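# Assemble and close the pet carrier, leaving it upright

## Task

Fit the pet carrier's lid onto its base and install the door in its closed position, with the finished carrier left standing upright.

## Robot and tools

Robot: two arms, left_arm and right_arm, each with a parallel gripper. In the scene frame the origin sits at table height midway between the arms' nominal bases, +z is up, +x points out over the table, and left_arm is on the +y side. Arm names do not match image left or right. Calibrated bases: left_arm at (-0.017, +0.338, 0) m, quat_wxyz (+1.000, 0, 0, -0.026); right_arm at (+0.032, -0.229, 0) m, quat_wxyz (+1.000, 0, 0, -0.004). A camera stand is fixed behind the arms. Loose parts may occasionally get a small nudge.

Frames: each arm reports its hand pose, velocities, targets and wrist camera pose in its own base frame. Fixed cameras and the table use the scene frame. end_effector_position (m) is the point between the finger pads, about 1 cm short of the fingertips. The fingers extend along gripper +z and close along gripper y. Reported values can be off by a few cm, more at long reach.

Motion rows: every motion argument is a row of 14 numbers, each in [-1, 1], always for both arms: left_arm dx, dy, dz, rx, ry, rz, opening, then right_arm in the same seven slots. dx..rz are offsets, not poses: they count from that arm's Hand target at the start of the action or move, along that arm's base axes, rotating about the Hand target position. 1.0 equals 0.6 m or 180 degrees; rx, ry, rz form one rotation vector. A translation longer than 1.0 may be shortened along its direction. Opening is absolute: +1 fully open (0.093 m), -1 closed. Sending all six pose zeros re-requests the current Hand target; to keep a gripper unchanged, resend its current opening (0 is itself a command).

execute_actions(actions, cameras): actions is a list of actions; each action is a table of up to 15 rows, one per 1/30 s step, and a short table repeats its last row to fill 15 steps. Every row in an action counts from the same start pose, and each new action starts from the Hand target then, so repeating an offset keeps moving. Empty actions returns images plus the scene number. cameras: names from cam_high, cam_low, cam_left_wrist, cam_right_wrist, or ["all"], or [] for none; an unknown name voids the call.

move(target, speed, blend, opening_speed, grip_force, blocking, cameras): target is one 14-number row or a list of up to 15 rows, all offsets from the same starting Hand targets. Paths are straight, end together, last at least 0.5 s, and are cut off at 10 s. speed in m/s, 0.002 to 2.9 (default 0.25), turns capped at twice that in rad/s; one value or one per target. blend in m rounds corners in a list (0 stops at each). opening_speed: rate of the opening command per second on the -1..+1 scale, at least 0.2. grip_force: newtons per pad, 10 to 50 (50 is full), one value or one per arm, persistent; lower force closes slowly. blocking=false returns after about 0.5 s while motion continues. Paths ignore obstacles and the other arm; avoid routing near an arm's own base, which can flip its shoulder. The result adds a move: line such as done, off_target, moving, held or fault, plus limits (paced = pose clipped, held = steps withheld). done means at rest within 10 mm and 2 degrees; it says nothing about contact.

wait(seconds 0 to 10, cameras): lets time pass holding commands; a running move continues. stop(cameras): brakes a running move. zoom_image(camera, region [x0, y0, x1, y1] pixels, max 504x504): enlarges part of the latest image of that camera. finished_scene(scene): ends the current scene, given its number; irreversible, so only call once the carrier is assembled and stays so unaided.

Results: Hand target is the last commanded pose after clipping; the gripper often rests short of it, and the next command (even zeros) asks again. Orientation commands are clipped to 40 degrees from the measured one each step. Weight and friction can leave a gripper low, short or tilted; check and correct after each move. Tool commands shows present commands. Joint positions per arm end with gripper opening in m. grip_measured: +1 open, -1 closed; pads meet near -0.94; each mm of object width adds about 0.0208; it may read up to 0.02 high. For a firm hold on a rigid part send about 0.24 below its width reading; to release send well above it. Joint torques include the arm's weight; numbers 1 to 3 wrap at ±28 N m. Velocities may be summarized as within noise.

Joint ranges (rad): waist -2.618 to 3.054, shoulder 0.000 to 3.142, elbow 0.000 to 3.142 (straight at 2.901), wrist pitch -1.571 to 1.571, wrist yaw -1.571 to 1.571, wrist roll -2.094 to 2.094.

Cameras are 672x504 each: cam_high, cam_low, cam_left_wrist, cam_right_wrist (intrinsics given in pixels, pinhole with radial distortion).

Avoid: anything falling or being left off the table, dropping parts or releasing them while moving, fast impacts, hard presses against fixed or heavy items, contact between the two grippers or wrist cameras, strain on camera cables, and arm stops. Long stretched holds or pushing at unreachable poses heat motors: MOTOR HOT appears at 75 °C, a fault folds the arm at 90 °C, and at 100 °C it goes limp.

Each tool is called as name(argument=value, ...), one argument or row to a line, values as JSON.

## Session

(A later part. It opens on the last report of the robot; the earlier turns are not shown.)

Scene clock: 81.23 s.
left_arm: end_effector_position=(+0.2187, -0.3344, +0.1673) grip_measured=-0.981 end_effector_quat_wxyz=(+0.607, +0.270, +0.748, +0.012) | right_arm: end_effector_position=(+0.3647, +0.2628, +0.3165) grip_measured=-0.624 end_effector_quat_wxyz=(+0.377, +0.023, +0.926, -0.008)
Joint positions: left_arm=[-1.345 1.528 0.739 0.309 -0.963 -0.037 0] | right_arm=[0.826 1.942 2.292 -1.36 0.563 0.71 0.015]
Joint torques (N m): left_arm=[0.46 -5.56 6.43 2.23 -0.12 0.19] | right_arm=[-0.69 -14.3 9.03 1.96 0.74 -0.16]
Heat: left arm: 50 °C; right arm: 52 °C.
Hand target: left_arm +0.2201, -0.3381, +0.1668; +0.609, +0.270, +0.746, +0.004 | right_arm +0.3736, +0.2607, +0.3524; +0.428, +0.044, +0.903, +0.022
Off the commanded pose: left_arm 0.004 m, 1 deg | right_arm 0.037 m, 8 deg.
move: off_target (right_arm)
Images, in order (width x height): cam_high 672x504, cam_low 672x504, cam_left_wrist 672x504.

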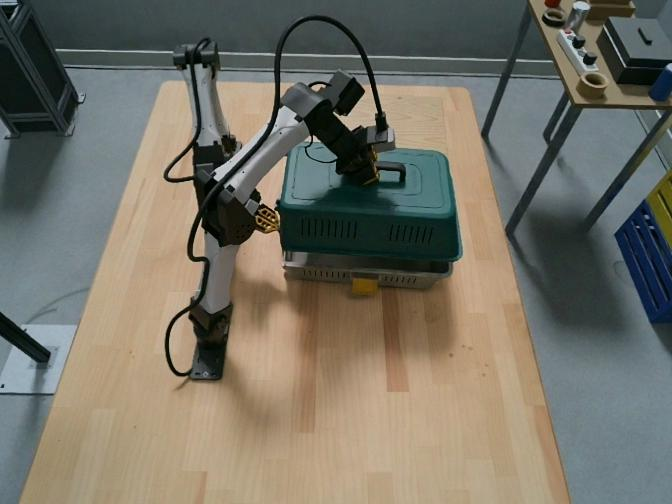

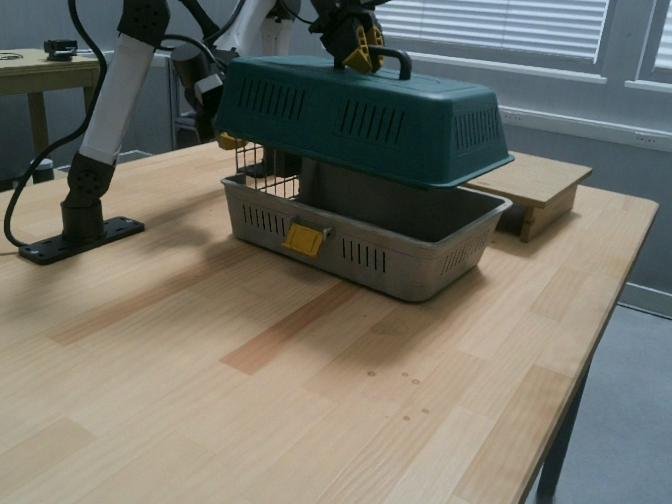

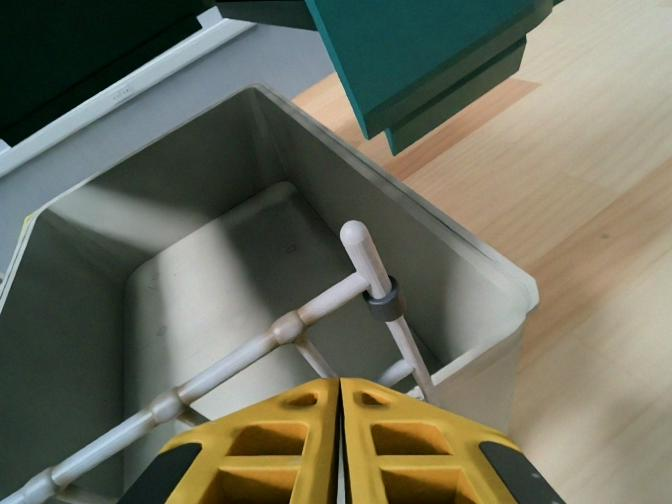

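move(
  target=[0,0,0,0,0,0,-1,0.012,0.0,-0.075,0,0,0,-1],
  cameras=["cam_low","cam_high","cam_left_wrist"],
  speed=0.05,
)

zoom_image(
  camera="cam_low",
  region=[180, 50, 520, 310],
)

zoom_image(
  camera="cam_high",
  region=[250, 190, 310, 280],
)

zoom_image(
  camera="cam_high",
  region=[240, 120, 470, 300],
)

Scene clock: 88.27 s.
left_arm: end_effector_position=(+0.2187, -0.3346, +0.1674) grip_measured=-0.981 end_effector_quat_wxyz=(+0.607, +0.270, +0.747, +0.011) | right_arm: end_effector_position=(+0.3737, +0.2630, +0.2712) grip_measured=-0.624 end_effector_quat_wxyz=(+0.379, +0.025, +0.925, -0.009)
Joint positions: left_arm=[-1.345 1.528 0.739 0.31 -0.962 -0.036 0] | right_arm=[0.811 1.856 1.967 -1.111 0.562 0.696 0.015]
Joint torques (N m): left_arm=[0.43 -5.68 6.3 2.25 -0.12 0.23] | right_arm=[-0.69 -15.69 7.91 1.99 0.64 -0.17]
Heat: left arm: 51 °C; right arm: 53 °C.
Hand target: left_arm +0.2201, -0.3382, +0.1668; +0.609, +0.270, +0.746, +0.004 | right_arm +0.3807, +0.2607, +0.3072; +0.427, +0.044, +0.903, +0.022
Off the commanded pose: left_arm 0.004 m, 1 deg | right_arm 0.037 m, 7 deg.
move: off_target (right_arm)
Images, in order (width x height): cam_high 672x504, cam_low 672x504, cam_left_wrist 672x504.

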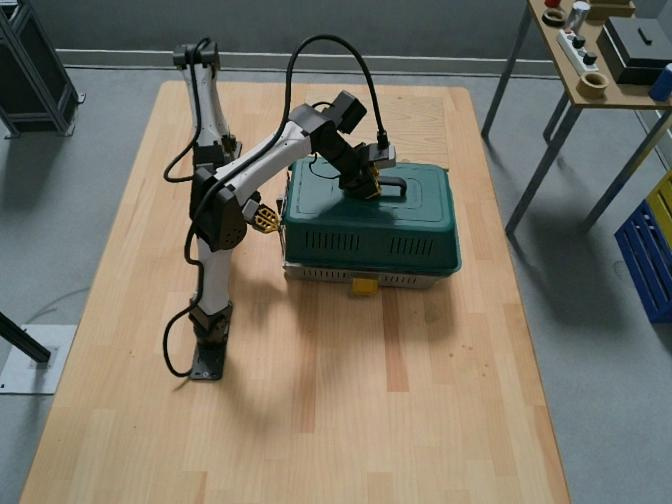

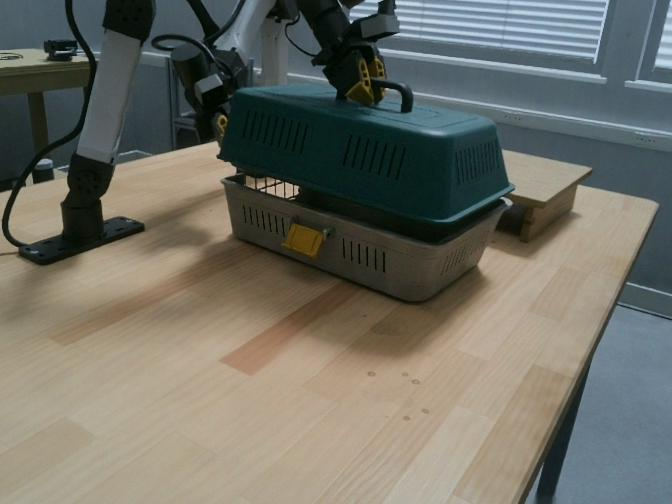

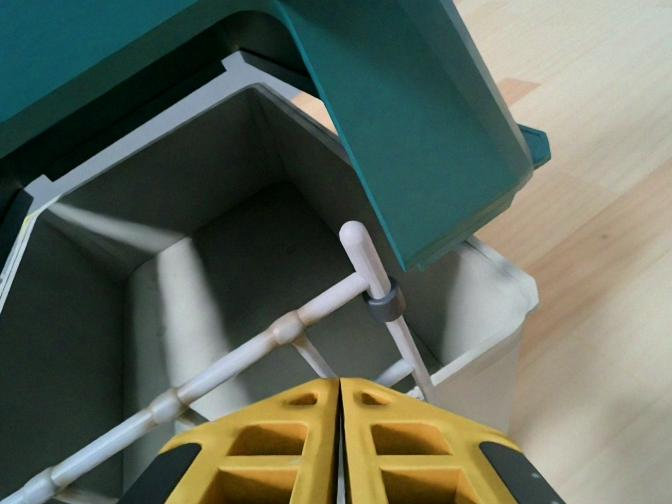

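Scaled by 1.482 from the camera's 672x504 image, which has a finer 960x720 frame.

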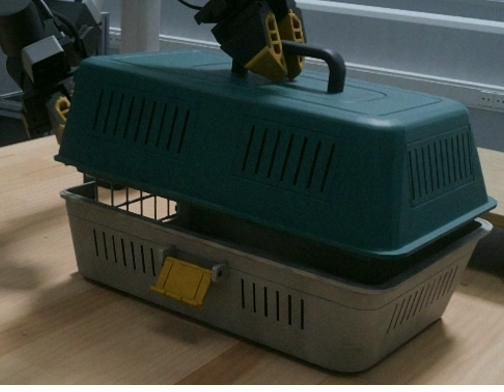

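Scaled by 5.600 from the camera's 672x504 image, which has a finer 960x720 frame.

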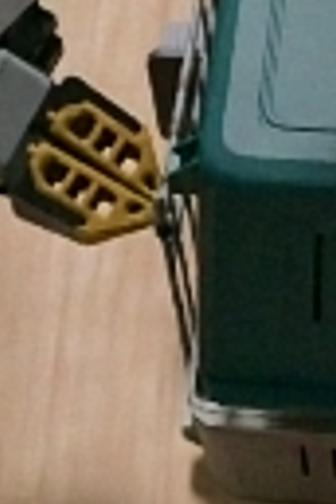

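Scaled by 2.191 from the camera's 672x504 image, which has a finer 960x720 frame.

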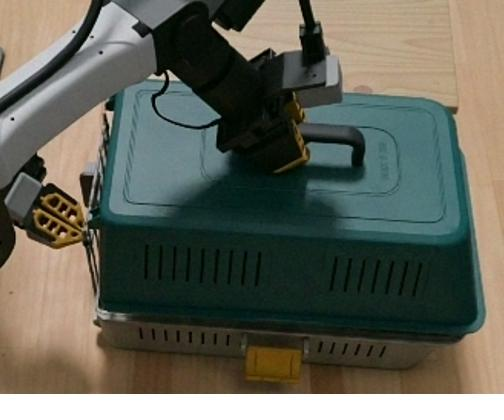

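move(
  target=[0,0,0,0,0,0,-1,-0.003,0.0,-0.03,0,0,0,-1],
  cameras=["cam_low","cam_high","cam_left_wrist"],
  speed=0.04,
)

zoom_image(
  camera="cam_low",
  region=[180, 50, 520, 310],
)

zoom_image(
  camera="cam_high",
  region=[250, 190, 310, 280],
)

Scene clock: 92.43 s.
left_arm: end_effector_position=(+0.2187, -0.3346, +0.1674) grip_measured=-0.981 end_effector_quat_wxyz=(+0.607, +0.270, +0.747, +0.011) | right_arm: end_effector_position=(+0.3720, +0.2613, +0.2535) grip_measured=-0.624 end_effector_quat_wxyz=(+0.379, +0.025, +0.925, -0.009)
Joint positions: left_arm=[-1.345 1.528 0.739 0.31 -0.962 -0.036 0] | right_arm=[0.811 1.822 1.85 -1.029 0.562 0.696 0.015]
Joint torques (N m): left_arm=[0.44 -5.63 6.49 2.27 -0.15 0.22] | right_arm=[-0.38 -15.56 8.08 1.98 0.64 -0.12]
Heat: left arm: 51 °C; right arm: 52 °C.
Hand target: left_arm +0.2201, -0.3382, +0.1668; +0.609, +0.270, +0.746, +0.004 | right_arm +0.3789, +0.2607, +0.2894; +0.428, +0.044, +0.903, +0.022
Off the commanded pose: left_arm 0.004 m, 1 deg | right_arm 0.036 m, 7 deg.
move: off_target (right_arm)
Images, in order (width x height): cam_high 672x504, cam_low 672x504, cam_left_wrist 672x504.

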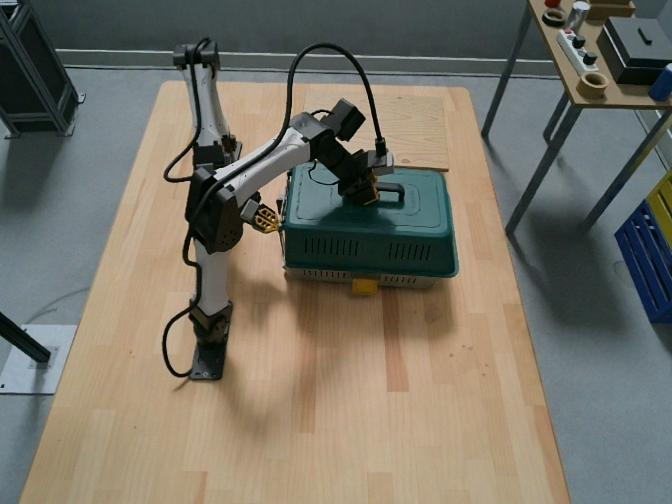

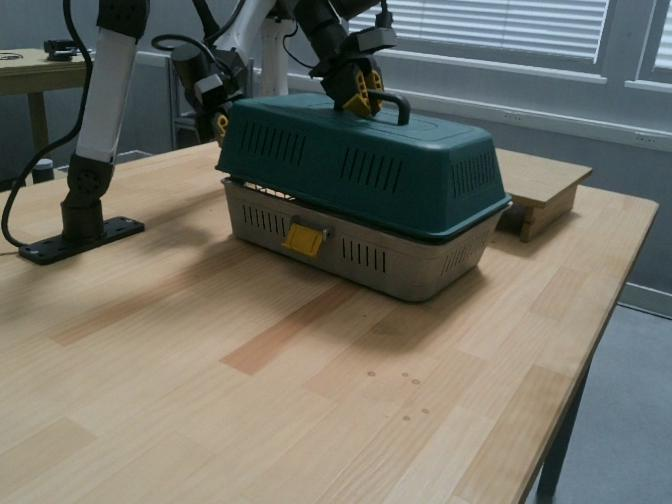

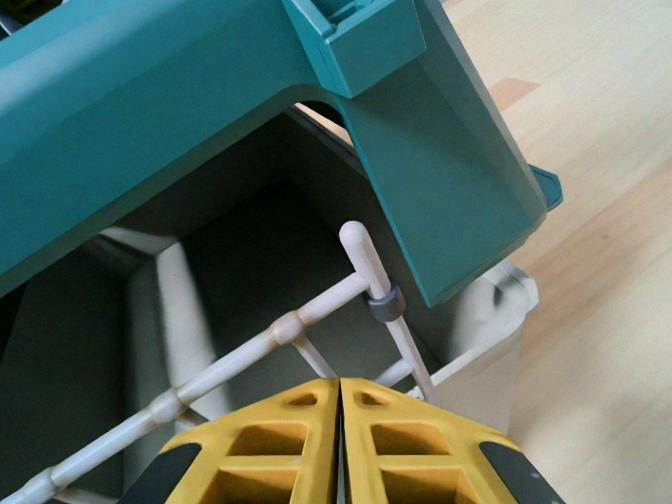

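Scaled by 1.482 from the camera's 672x504 image, which has a finer 960x720 frame.

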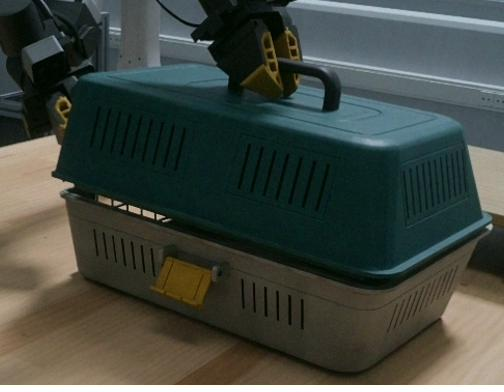

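Scaled by 5.600 from the camera's 672x504 image, which has a finer 960x720 frame.

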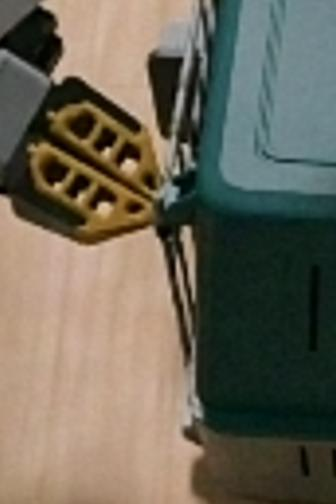

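move(
  target=[0,0,0,0,0,0,-1,-0.002,0.014,0.015,0,-0.017,0,-1],
  cameras=["cam_low","cam_high","cam_left_wrist"],
  speed=0.04,
)

zoom_image(
  camera="cam_low",
  region=[180, 50, 520, 310],
)

zoom_image(
  camera="cam_high",
  region=[250, 140, 470, 300],
)

Scene clock: 104.93 s.
left_arm: end_effector_position=(+0.2187, -0.3346, +0.1674) grip_measured=-0.981 end_effector_quat_wxyz=(+0.607, +0.270, +0.747, +0.011) | right_arm: end_effector_position=(+0.3721, +0.2697, +0.2598) grip_measured=-0.624 end_effector_quat_wxyz=(+0.398, +0.023, +0.917, -0.006)
Joint positions: left_arm=[-1.345 1.528 0.739 0.31 -0.962 -0.036 0] | right_arm=[0.834 1.822 1.85 -0.997 0.594 0.696 0.015]
Joint torques (N m): left_arm=[0.4 -5.72 6.35 2.23 -0.11 0.27] | right_arm=[0.23 -15.75 7.98 2.05 0.82 -0.14]
Heat: left arm: 51 °C; right arm: 52 °C.
Hand target: left_arm +0.2201, -0.3382, +0.1668; +0.609, +0.270, +0.746, +0.004 | right_arm +0.3777, +0.2691, +0.2984; +0.452, +0.044, +0.891, +0.024
Off the commanded pose: left_arm 0.004 m, 1 deg | right_arm 0.039 m, 8 deg.
move: off_target (right_arm)
Images, in order (width x height): cam_high 672x504, cam_low 672x504, cam_left_wrist 672x504.

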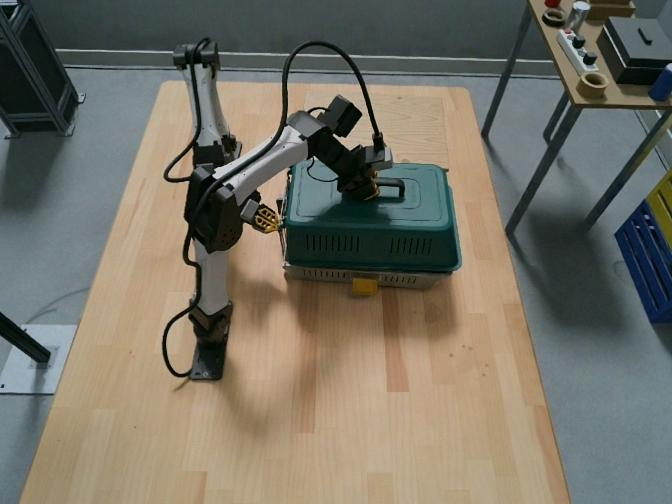

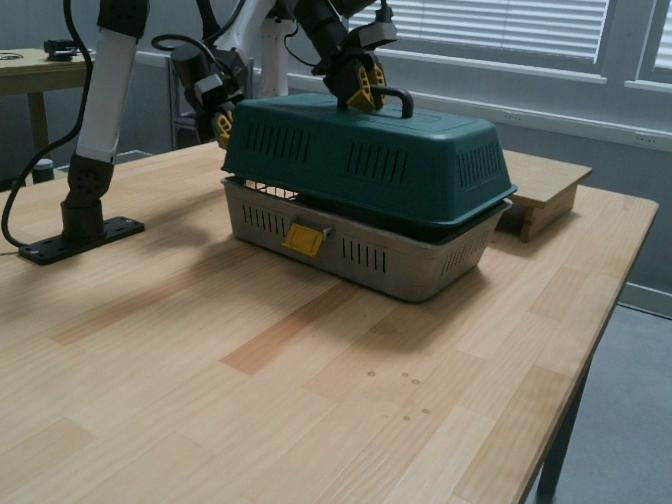

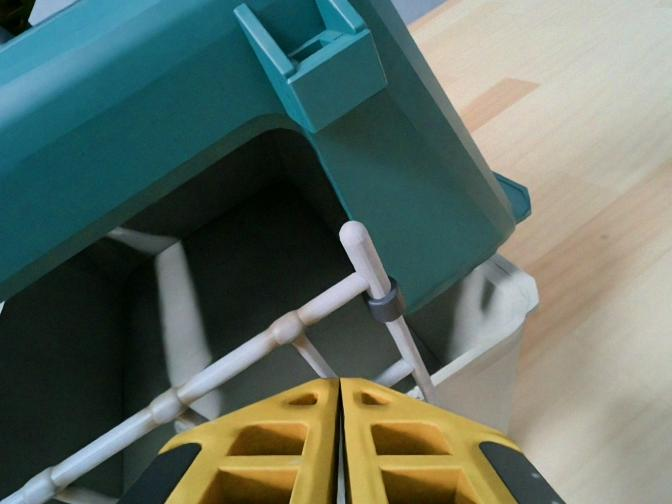

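Scaled by 1.482 from the camera's 672x504 image, which has a finer 960x720 frame.

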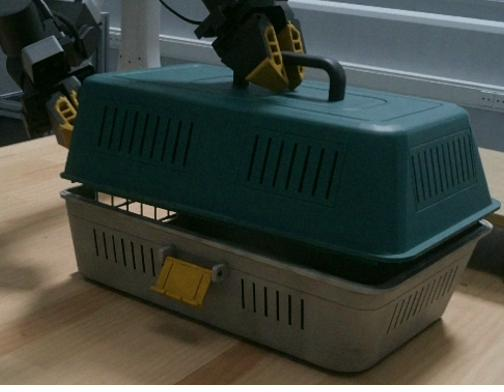

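Scaled by 2.291 from the camera's 672x504 image, which has a finer 960x720 frame.

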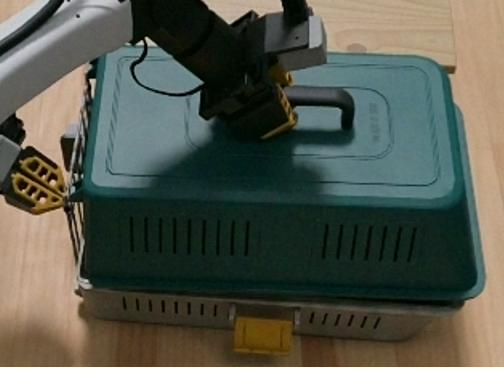

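move(
  target=[-0.1,0.01,0,0,0,0,-1,-0.008,0.0,0.0,0,0,0,-1],
  cameras=["cam_low","cam_left_wrist"],
  speed=0.05,
)

zoom_image(
  camera="cam_left_wrist",
  region=[130, 80, 480, 400],
)

Scene clock: 114.37 s.
left_arm: end_effector_position=(+0.1609, -0.3329, +0.1519) grip_measured=-0.981 end_effector_quat_wxyz=(+0.600, +0.293, +0.744, +0.022) | right_arm: end_effector_position=(+0.3679, +0.2697, +0.2607) grip_measured=-0.624 end_effector_quat_wxyz=(+0.400, +0.020, +0.916, -0.007)
Joint positions: left_arm=[-1.541 1.52 0.731 0.109 -1.11 -0.216 0] | right_arm=[0.843 1.81 1.836 -0.996 0.601 0.696 0.015]
Joint torques (N m): left_arm=[-0.29 -9.31 7.04 1.7 -0.51 -0.09] | right_arm=[0.23 -15.53 8.08 2.04 0.84 -0.06]
Heat: left arm: 51 °C; right arm: 52 °C.
Hand target: left_arm +0.1601, -0.3321, +0.1669; +0.609, +0.269, +0.746, +0.004 | right_arm +0.3730, +0.2690, +0.2984; +0.452, +0.044, +0.891, +0.023
Off the commanded pose: left_arm 0.015 m, 4 deg | right_arm 0.038 m, 8 deg.
move: off_target (left_arm, right_arm)
Images, in order (width x height): cam_low 672x504, cam_left_wrist 672x504.

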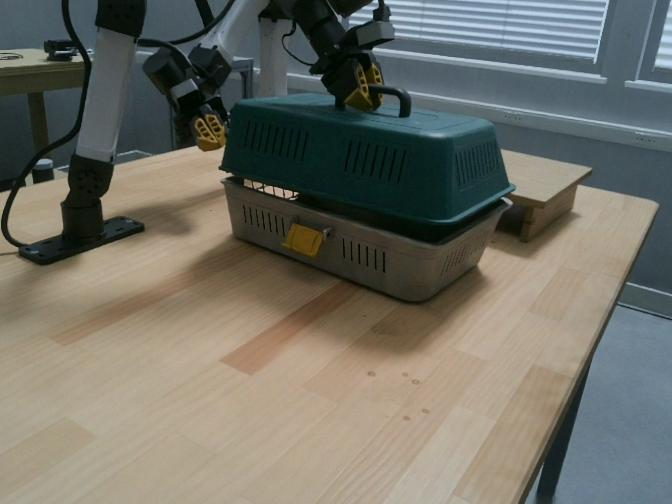

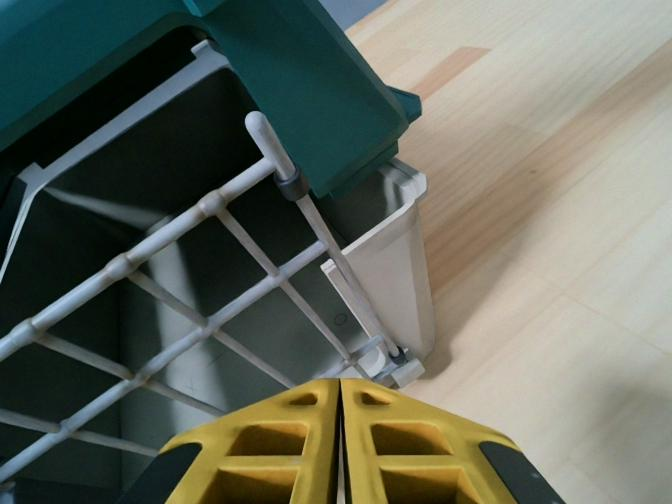

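Scaled by 1.440 from the camera's 672x504 image, which has a finer 960x720 frame.

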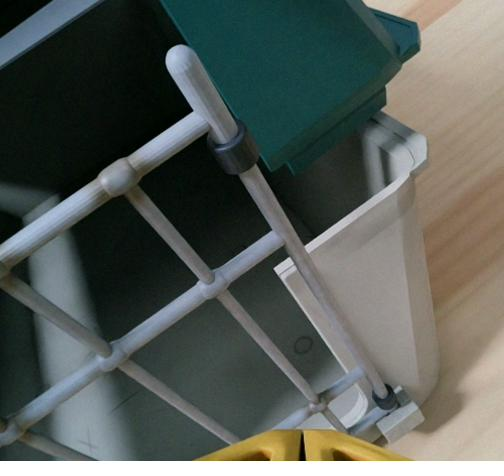

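move(
  target=[0.1,-0.015,0.0,0,0,0,-1,0.0,0.012,0.0,0,0,0,-1],
  cameras=["cam_low","cam_high","cam_left_wrist"],
  speed=0.05,
)

zoom_image(
  camera="cam_low",
  region=[180, 50, 520, 310],
)

zoom_image(
  camera="cam_high",
  region=[250, 190, 310, 280],
)

Scene clock: 123.60 s.
left_arm: end_effector_position=(+0.2175, -0.3335, +0.1607) grip_measured=-0.981 end_effector_quat_wxyz=(+0.603, +0.276, +0.748, +0.018) | right_arm: end_effector_position=(+0.3647, +0.2737, +0.2613) grip_measured=-0.624 end_effector_quat_wxyz=(+0.402, +0.015, +0.916, -0.006)
Joint positions: left_arm=[-1.348 1.538 0.731 0.308 -0.965 -0.038 0] | right_arm=[0.856 1.81 1.836 -0.996 0.608 0.696 0.015]
Joint torques (N m): left_arm=[0.54 -5.65 7.88 2.25 -0.12 0.28] | right_arm=[0.27 -13.48 10.54 1.93 0.85 0.05]
Heat: left arm: 51 °C; right arm: 55 °C.
Hand target: left_arm +0.2200, -0.3412, +0.1668; +0.609, +0.270, +0.746, +0.004 | right_arm +0.3729, +0.2763, +0.2983; +0.451, +0.044, +0.891, +0.024
Off the commanded pose: left_arm 0.010 m, 2 deg | right_arm 0.038 m, 8 deg.
move: off_target (right_arm)
Images, in order (width x height): cam_high 672x504, cam_low 672x504, cam_left_wrist 672x504.

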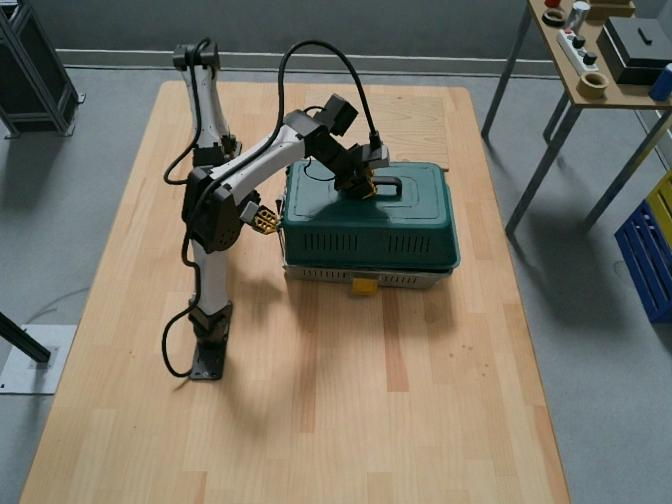

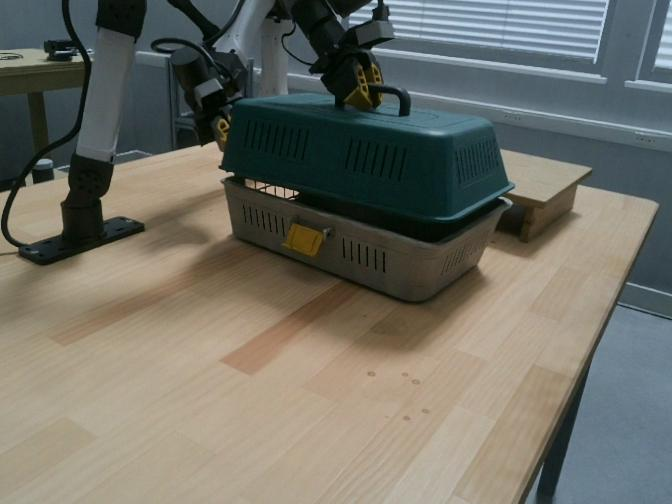

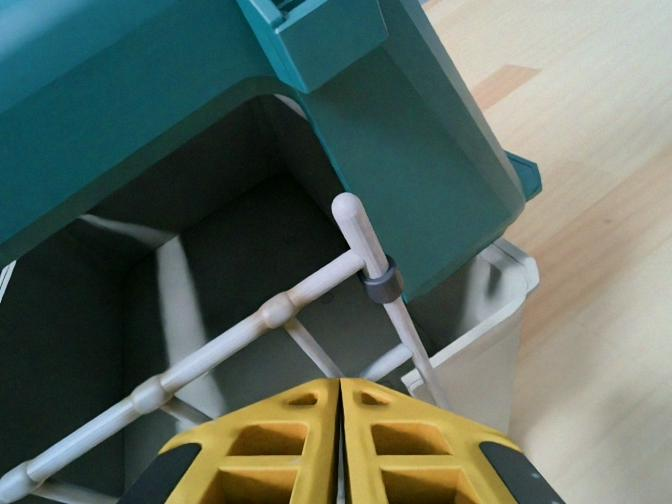

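Scaled by 1.482 from the camera's 672x504 image, which has a finer 960x720 frame.

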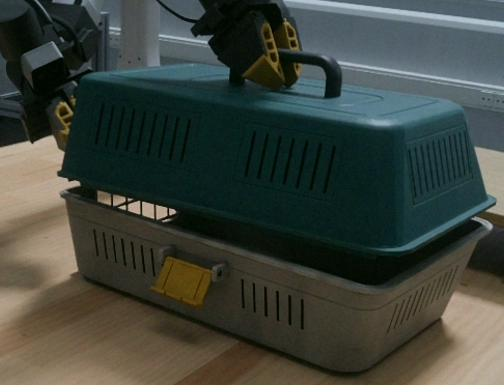

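Scaled by 5.600 from the camera's 672x504 image, which has a finer 960x720 frame.

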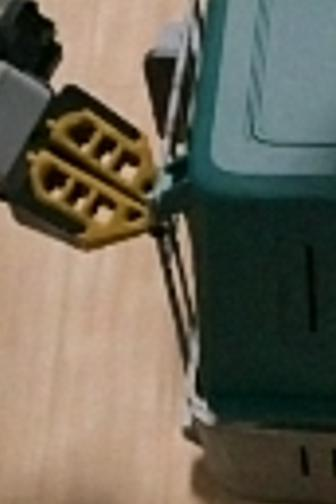

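move(
  target=[0.005,0.0,-0.025,0,0,0,-1,0.0,0.012,0.0,0,0,0,-1],
  cameras=["cam_low","cam_high","cam_left_wrist"],
  speed=0.05,
)

zoom_image(
  camera="cam_low",
  region=[180, 50, 520, 310],
)

zoom_image(
  camera="cam_high",
  region=[250, 140, 470, 300],
)

Scene clock: 129.10 s.
left_arm: end_effector_position=(+0.2210, -0.3395, +0.1539) grip_measured=-0.981 end_effector_quat_wxyz=(+0.607, +0.270, +0.747, +0.009) | right_arm: end_effector_position=(+0.3617, +0.2774, +0.2619) grip_measured=-0.624 end_effector_quat_wxyz=(+0.404, +0.014, +0.915, -0.005)
Joint positions: left_arm=[-1.34 1.581 0.723 0.387 -0.955 -0.032 0] | right_arm=[0.869 1.81 1.836 -0.996 0.616 0.704 0.015]
Joint torques (N m): left_arm=[0.61 -5.94 5.85 2.27 -0.11 0.23] | right_arm=[0.24 -11.34 13.04 1.84 0.86 0.06]
Heat: left arm: 51 °C; right arm: 55 °C.
Hand target: left_arm +0.2231, -0.3411, +0.1518; +0.609, +0.270, +0.746, +0.004 | right_arm +0.3730, +0.2834, +0.2984; +0.452, +0.044, +0.891, +0.023
Off the commanded pose: left_arm 0.003 m, 1 deg | right_arm 0.039 m, 8 deg.
move: off_target (right_arm)
Images, in order (width x height): cam_high 672x504, cam_low 672x504, cam_left_wrist 672x504.

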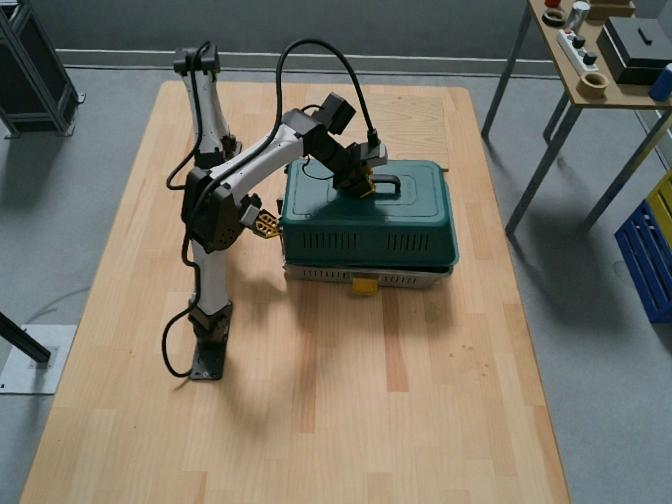

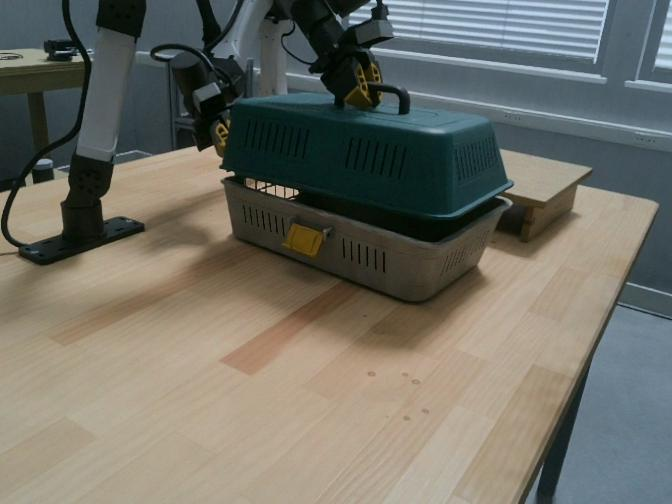

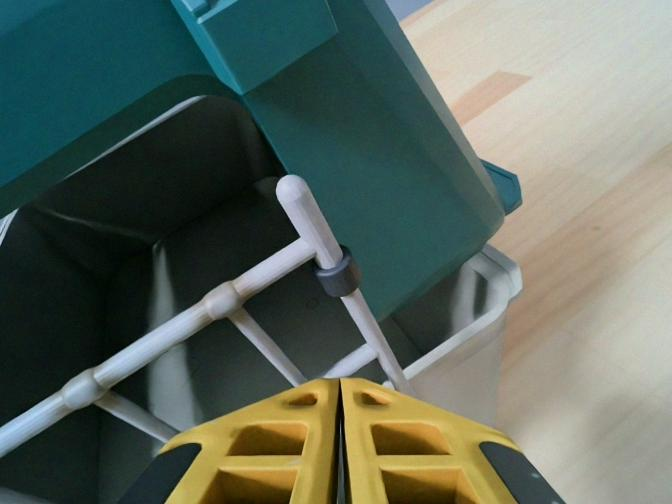

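Scaled by 1.482 from the camera's 672x504 image, which has a finer 960x720 frame.

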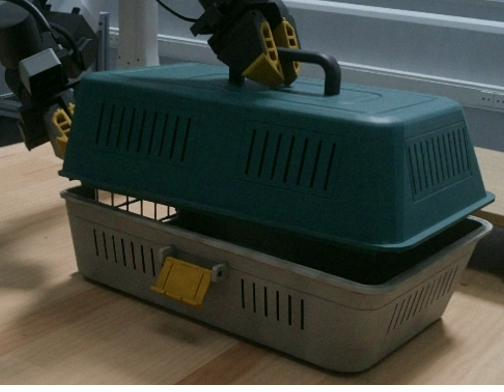

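Scaled by 2.291 from the camera's 672x504 image, which has a finer 960x720 frame.

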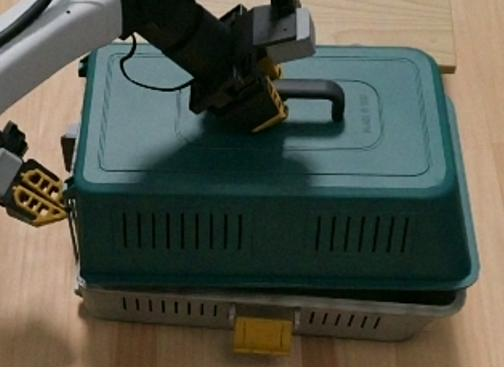

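move(
  target=[0.0,0.0,0.0,0,0,0,-1,0.0,0.0,-0.014,0,-0.006,0,-1],
  cameras=["cam_low","cam_high","cam_left_wrist"],
  speed=0.04,
)

zoom_image(
  camera="cam_low",
  region=[180, 50, 520, 310],
)

zoom_image(
  camera="cam_high",
  region=[250, 190, 310, 280],
)

Scene clock: 139.43 s.
left_arm: end_effector_position=(+0.2210, -0.3396, +0.1541) grip_measured=-0.981 end_effector_quat_wxyz=(+0.608, +0.270, +0.747, +0.008) | right_arm: end_effector_position=(+0.3653, +0.2801, +0.2629) grip_measured=-0.624 end_effector_quat_wxyz=(+0.415, +0.020, +0.910, -0.001)
Joint positions: left_arm=[-1.34 1.581 0.723 0.389 -0.954 -0.031 0] | right_arm=[0.871 1.81 1.824 -0.96 0.63 0.706 0.015]
Joint torques (N m): left_arm=[0.51 -6.01 5.71 2.24 -0.11 0.2] | right_arm=[0.4 -12.88 8.13 2.08 0.84 -0.01]
Heat: left arm: 50 °C; right arm: 54 °C.
Hand target: left_arm +0.2230, -0.3412, +0.1518; +0.609, +0.270, +0.746, +0.004 | right_arm +0.3730, +0.2834, +0.2899; +0.460, +0.043, +0.887, +0.024
Off the commanded pose: left_arm 0.003 m, 1 deg | right_arm 0.028 m, 7 deg.
move: off_target (right_arm)
Images, in order (width x height): cam_high 672x504, cam_low 672x504, cam_left_wrist 672x504.

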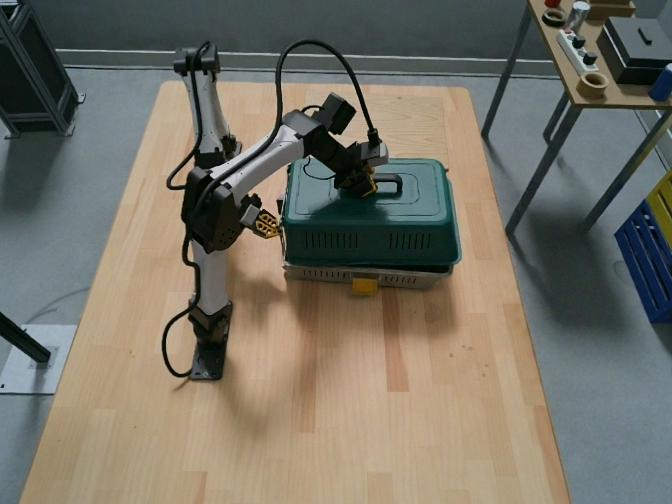

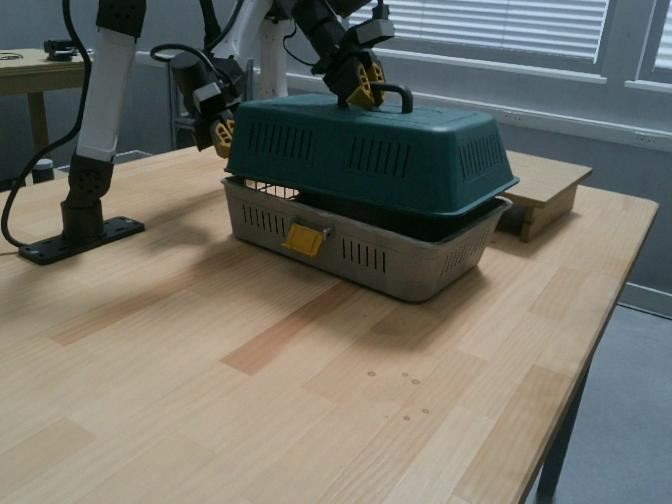

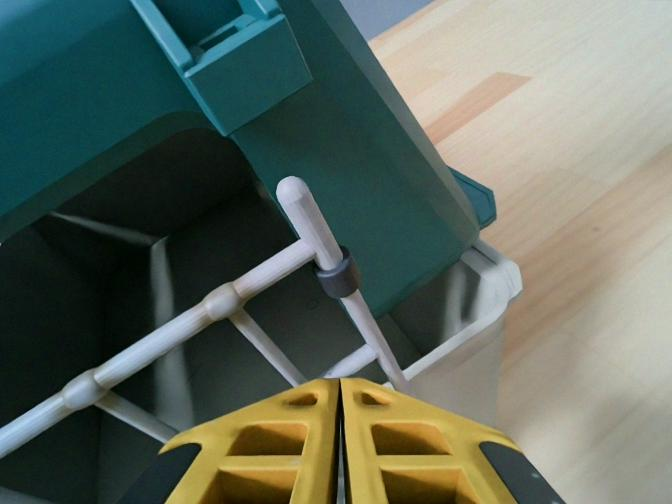

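Scaled by 1.482 from the camera's 672x504 image, which has a finer 960x720 frame.

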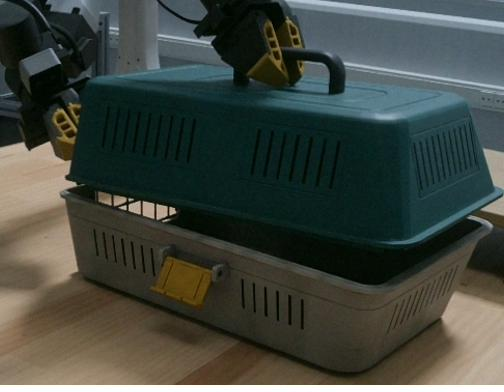

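Scaled by 5.600 from the camera's 672x504 image, which has a finer 960x720 frame.

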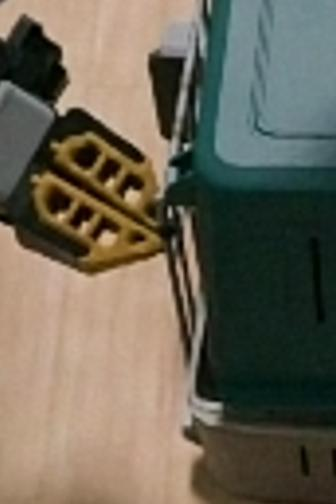

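move(
  target=[0.0,0.0,0.0,0,0,0,-1,-0.014,0.006,-0.016,0,0.0,0,-1],
  cameras=["cam_low","cam_high","cam_left_wrist"],
  speed=0.04,
)

zoom_image(
  camera="cam_low",
  region=[180, 50, 520, 310],
)

zoom_image(
  camera="cam_high",
  region=[250, 190, 310, 280],
)

Scene clock: 143.83 s.
left_arm: end_effector_position=(+0.2211, -0.3397, +0.1542) grip_measured=-0.981 end_effector_quat_wxyz=(+0.608, +0.270, +0.747, +0.008) | right_arm: end_effector_position=(+0.3619, +0.2837, +0.2503) grip_measured=-0.624 end_effector_quat_wxyz=(+0.418, +0.020, +0.908, -0.009)
Joint positions: left_arm=[-1.34 1.581 0.723 0.389 -0.954 -0.031 0] | right_arm=[0.89 1.81 1.771 -0.923 0.657 0.721 0.015]
Joint torques (N m): left_arm=[0.73 -5.87 5.72 2.26 -0.11 0.22] | right_arm=[0.76 -14.58 7.75 2 0.75 0.04]
Heat: left arm: 50 °C; right arm: 54 °C.
Hand target: left_arm +0.2230, -0.3411, +0.1518; +0.609, +0.270, +0.746, +0.004 | right_arm +0.3646, +0.2870, +0.2803; +0.460, +0.043, +0.887, +0.024
Off the commanded pose: left_arm 0.003 m, 1 deg | right_arm 0.030 m, 7 deg.
move: off_target (right_arm)
Images, in order (width x height): cam_high 672x504, cam_low 672x504, cam_left_wrist 672x504.

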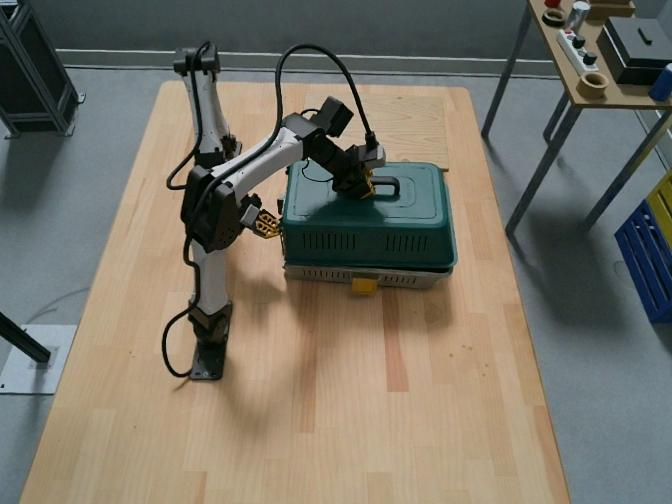

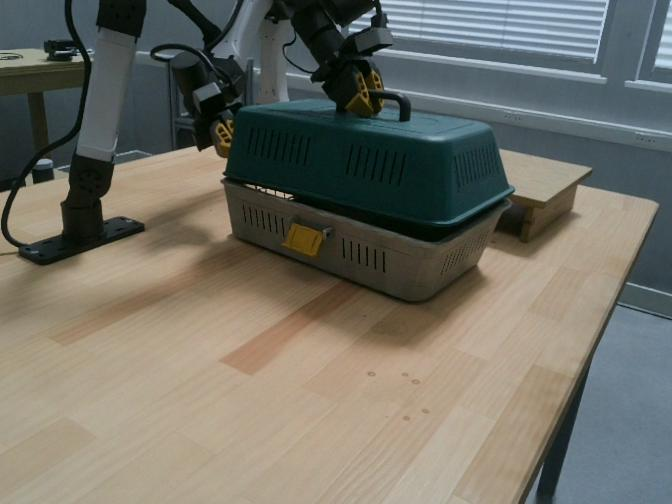

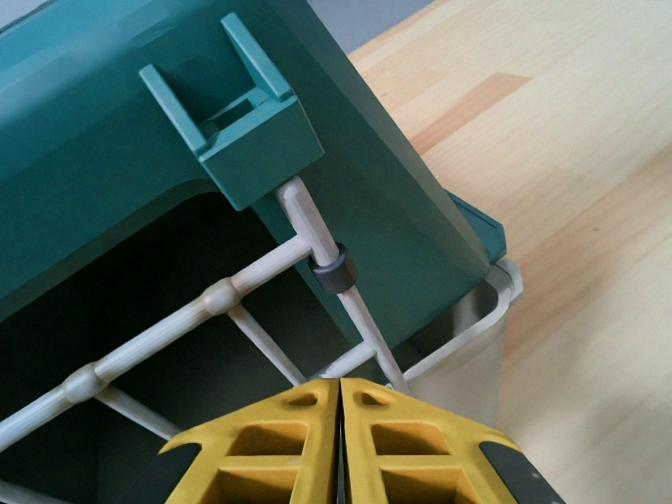

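Scaled by 1.482 from the camera's 672x504 image, which has a finer 960x720 frame.

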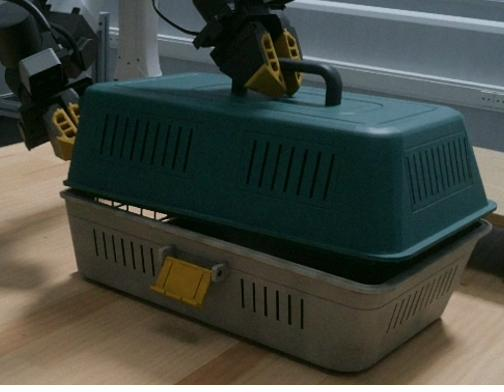

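Scaled by 5.600 from the camera's 672x504 image, which has a finer 960x720 frame.

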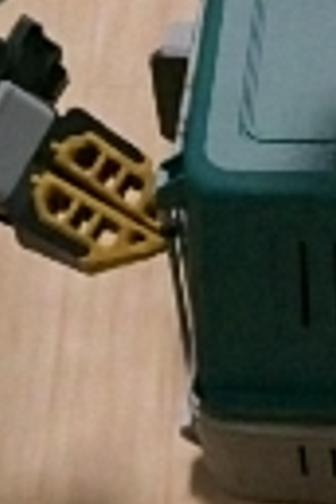

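move(
  target=[0.0,0.0,0.0,0,0,0,-1,0.0,0.0,-0.016,0,0.0,0,-1],
  cameras=["cam_low","cam_high","cam_left_wrist"],
  speed=0.03,
)

zoom_image(
  camera="cam_low",
  region=[180, 50, 520, 310],
)

zoom_image(
  camera="cam_left_wrist",
  region=[110, 20, 350, 300],
)

Scene clock: 150.10 s.
left_arm: end_effector_position=(+0.2211, -0.3397, +0.1542) grip_measured=-0.981 end_effector_quat_wxyz=(+0.608, +0.270, +0.747, +0.008) | right_arm: end_effector_position=(+0.3624, +0.2813, +0.2443) grip_measured=-0.624 end_effector_quat_wxyz=(+0.425, +0.025, +0.905, -0.010)
Joint positions: left_arm=[-1.34 1.581 0.723 0.389 -0.954 -0.031 0] | right_arm=[0.891 1.796 1.722 -0.881 0.672 0.726 0.015]
Joint torques (N m): left_arm=[0.79 -6.01 5.9 2.25 -0.13 0.24] | right_arm=[0.75 -13.9 7.79 1.99 0.6 -0.01]
Heat: left arm: 50 °C; right arm: 55 °C.
Hand target: left_arm +0.2230, -0.3411, +0.1518; +0.609, +0.270, +0.746, +0.004 | right_arm +0.3646, +0.2870, +0.2707; +0.460, +0.043, +0.887, +0.024
Off the commanded pose: left_arm 0.003 m, 1 deg | right_arm 0.027 m, 6 deg.
move: off_target (right_arm)
Images, in order (width x height): cam_high 672x504, cam_low 672x504, cam_left_wrist 672x504.

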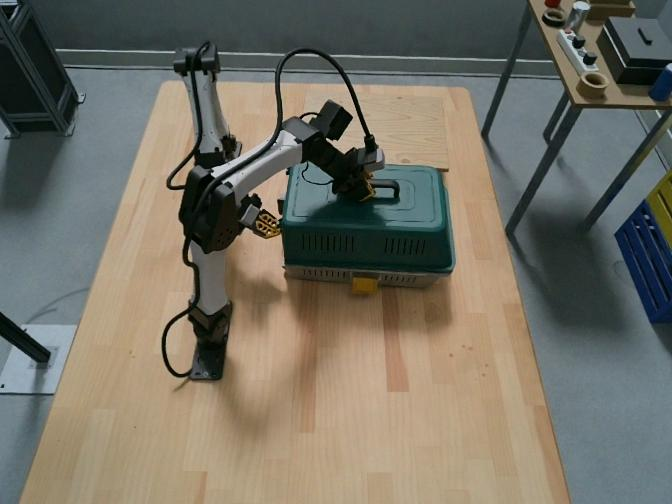

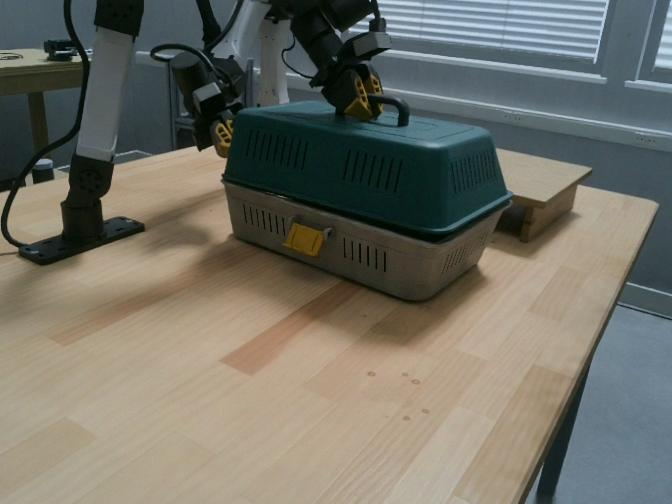

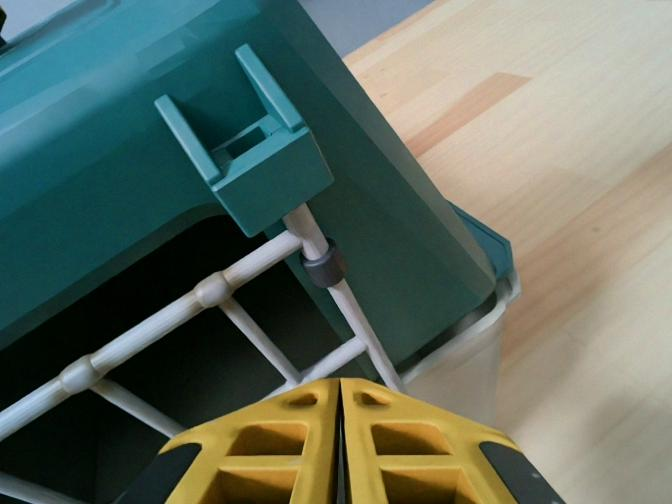

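Scaled by 1.482 from the camera's 672x504 image, which has a finer 960x720 frame.

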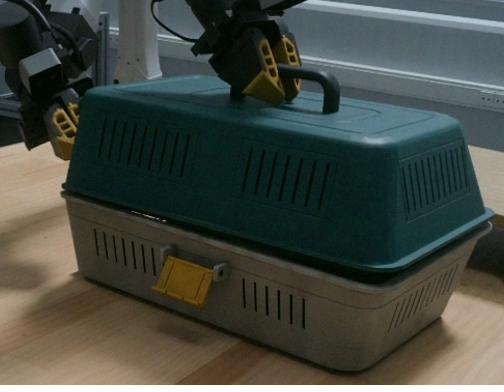

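Scaled by 1.800 from the camera's 672x504 image, which has a finer 960x720 frame.

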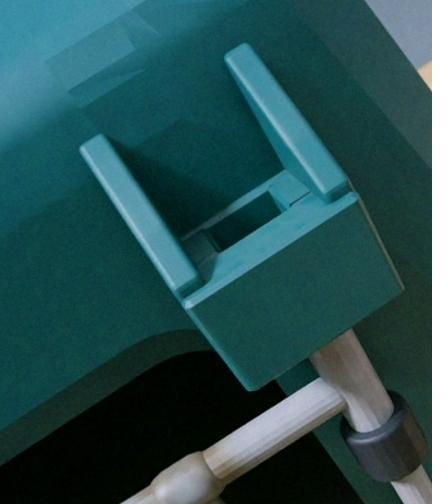

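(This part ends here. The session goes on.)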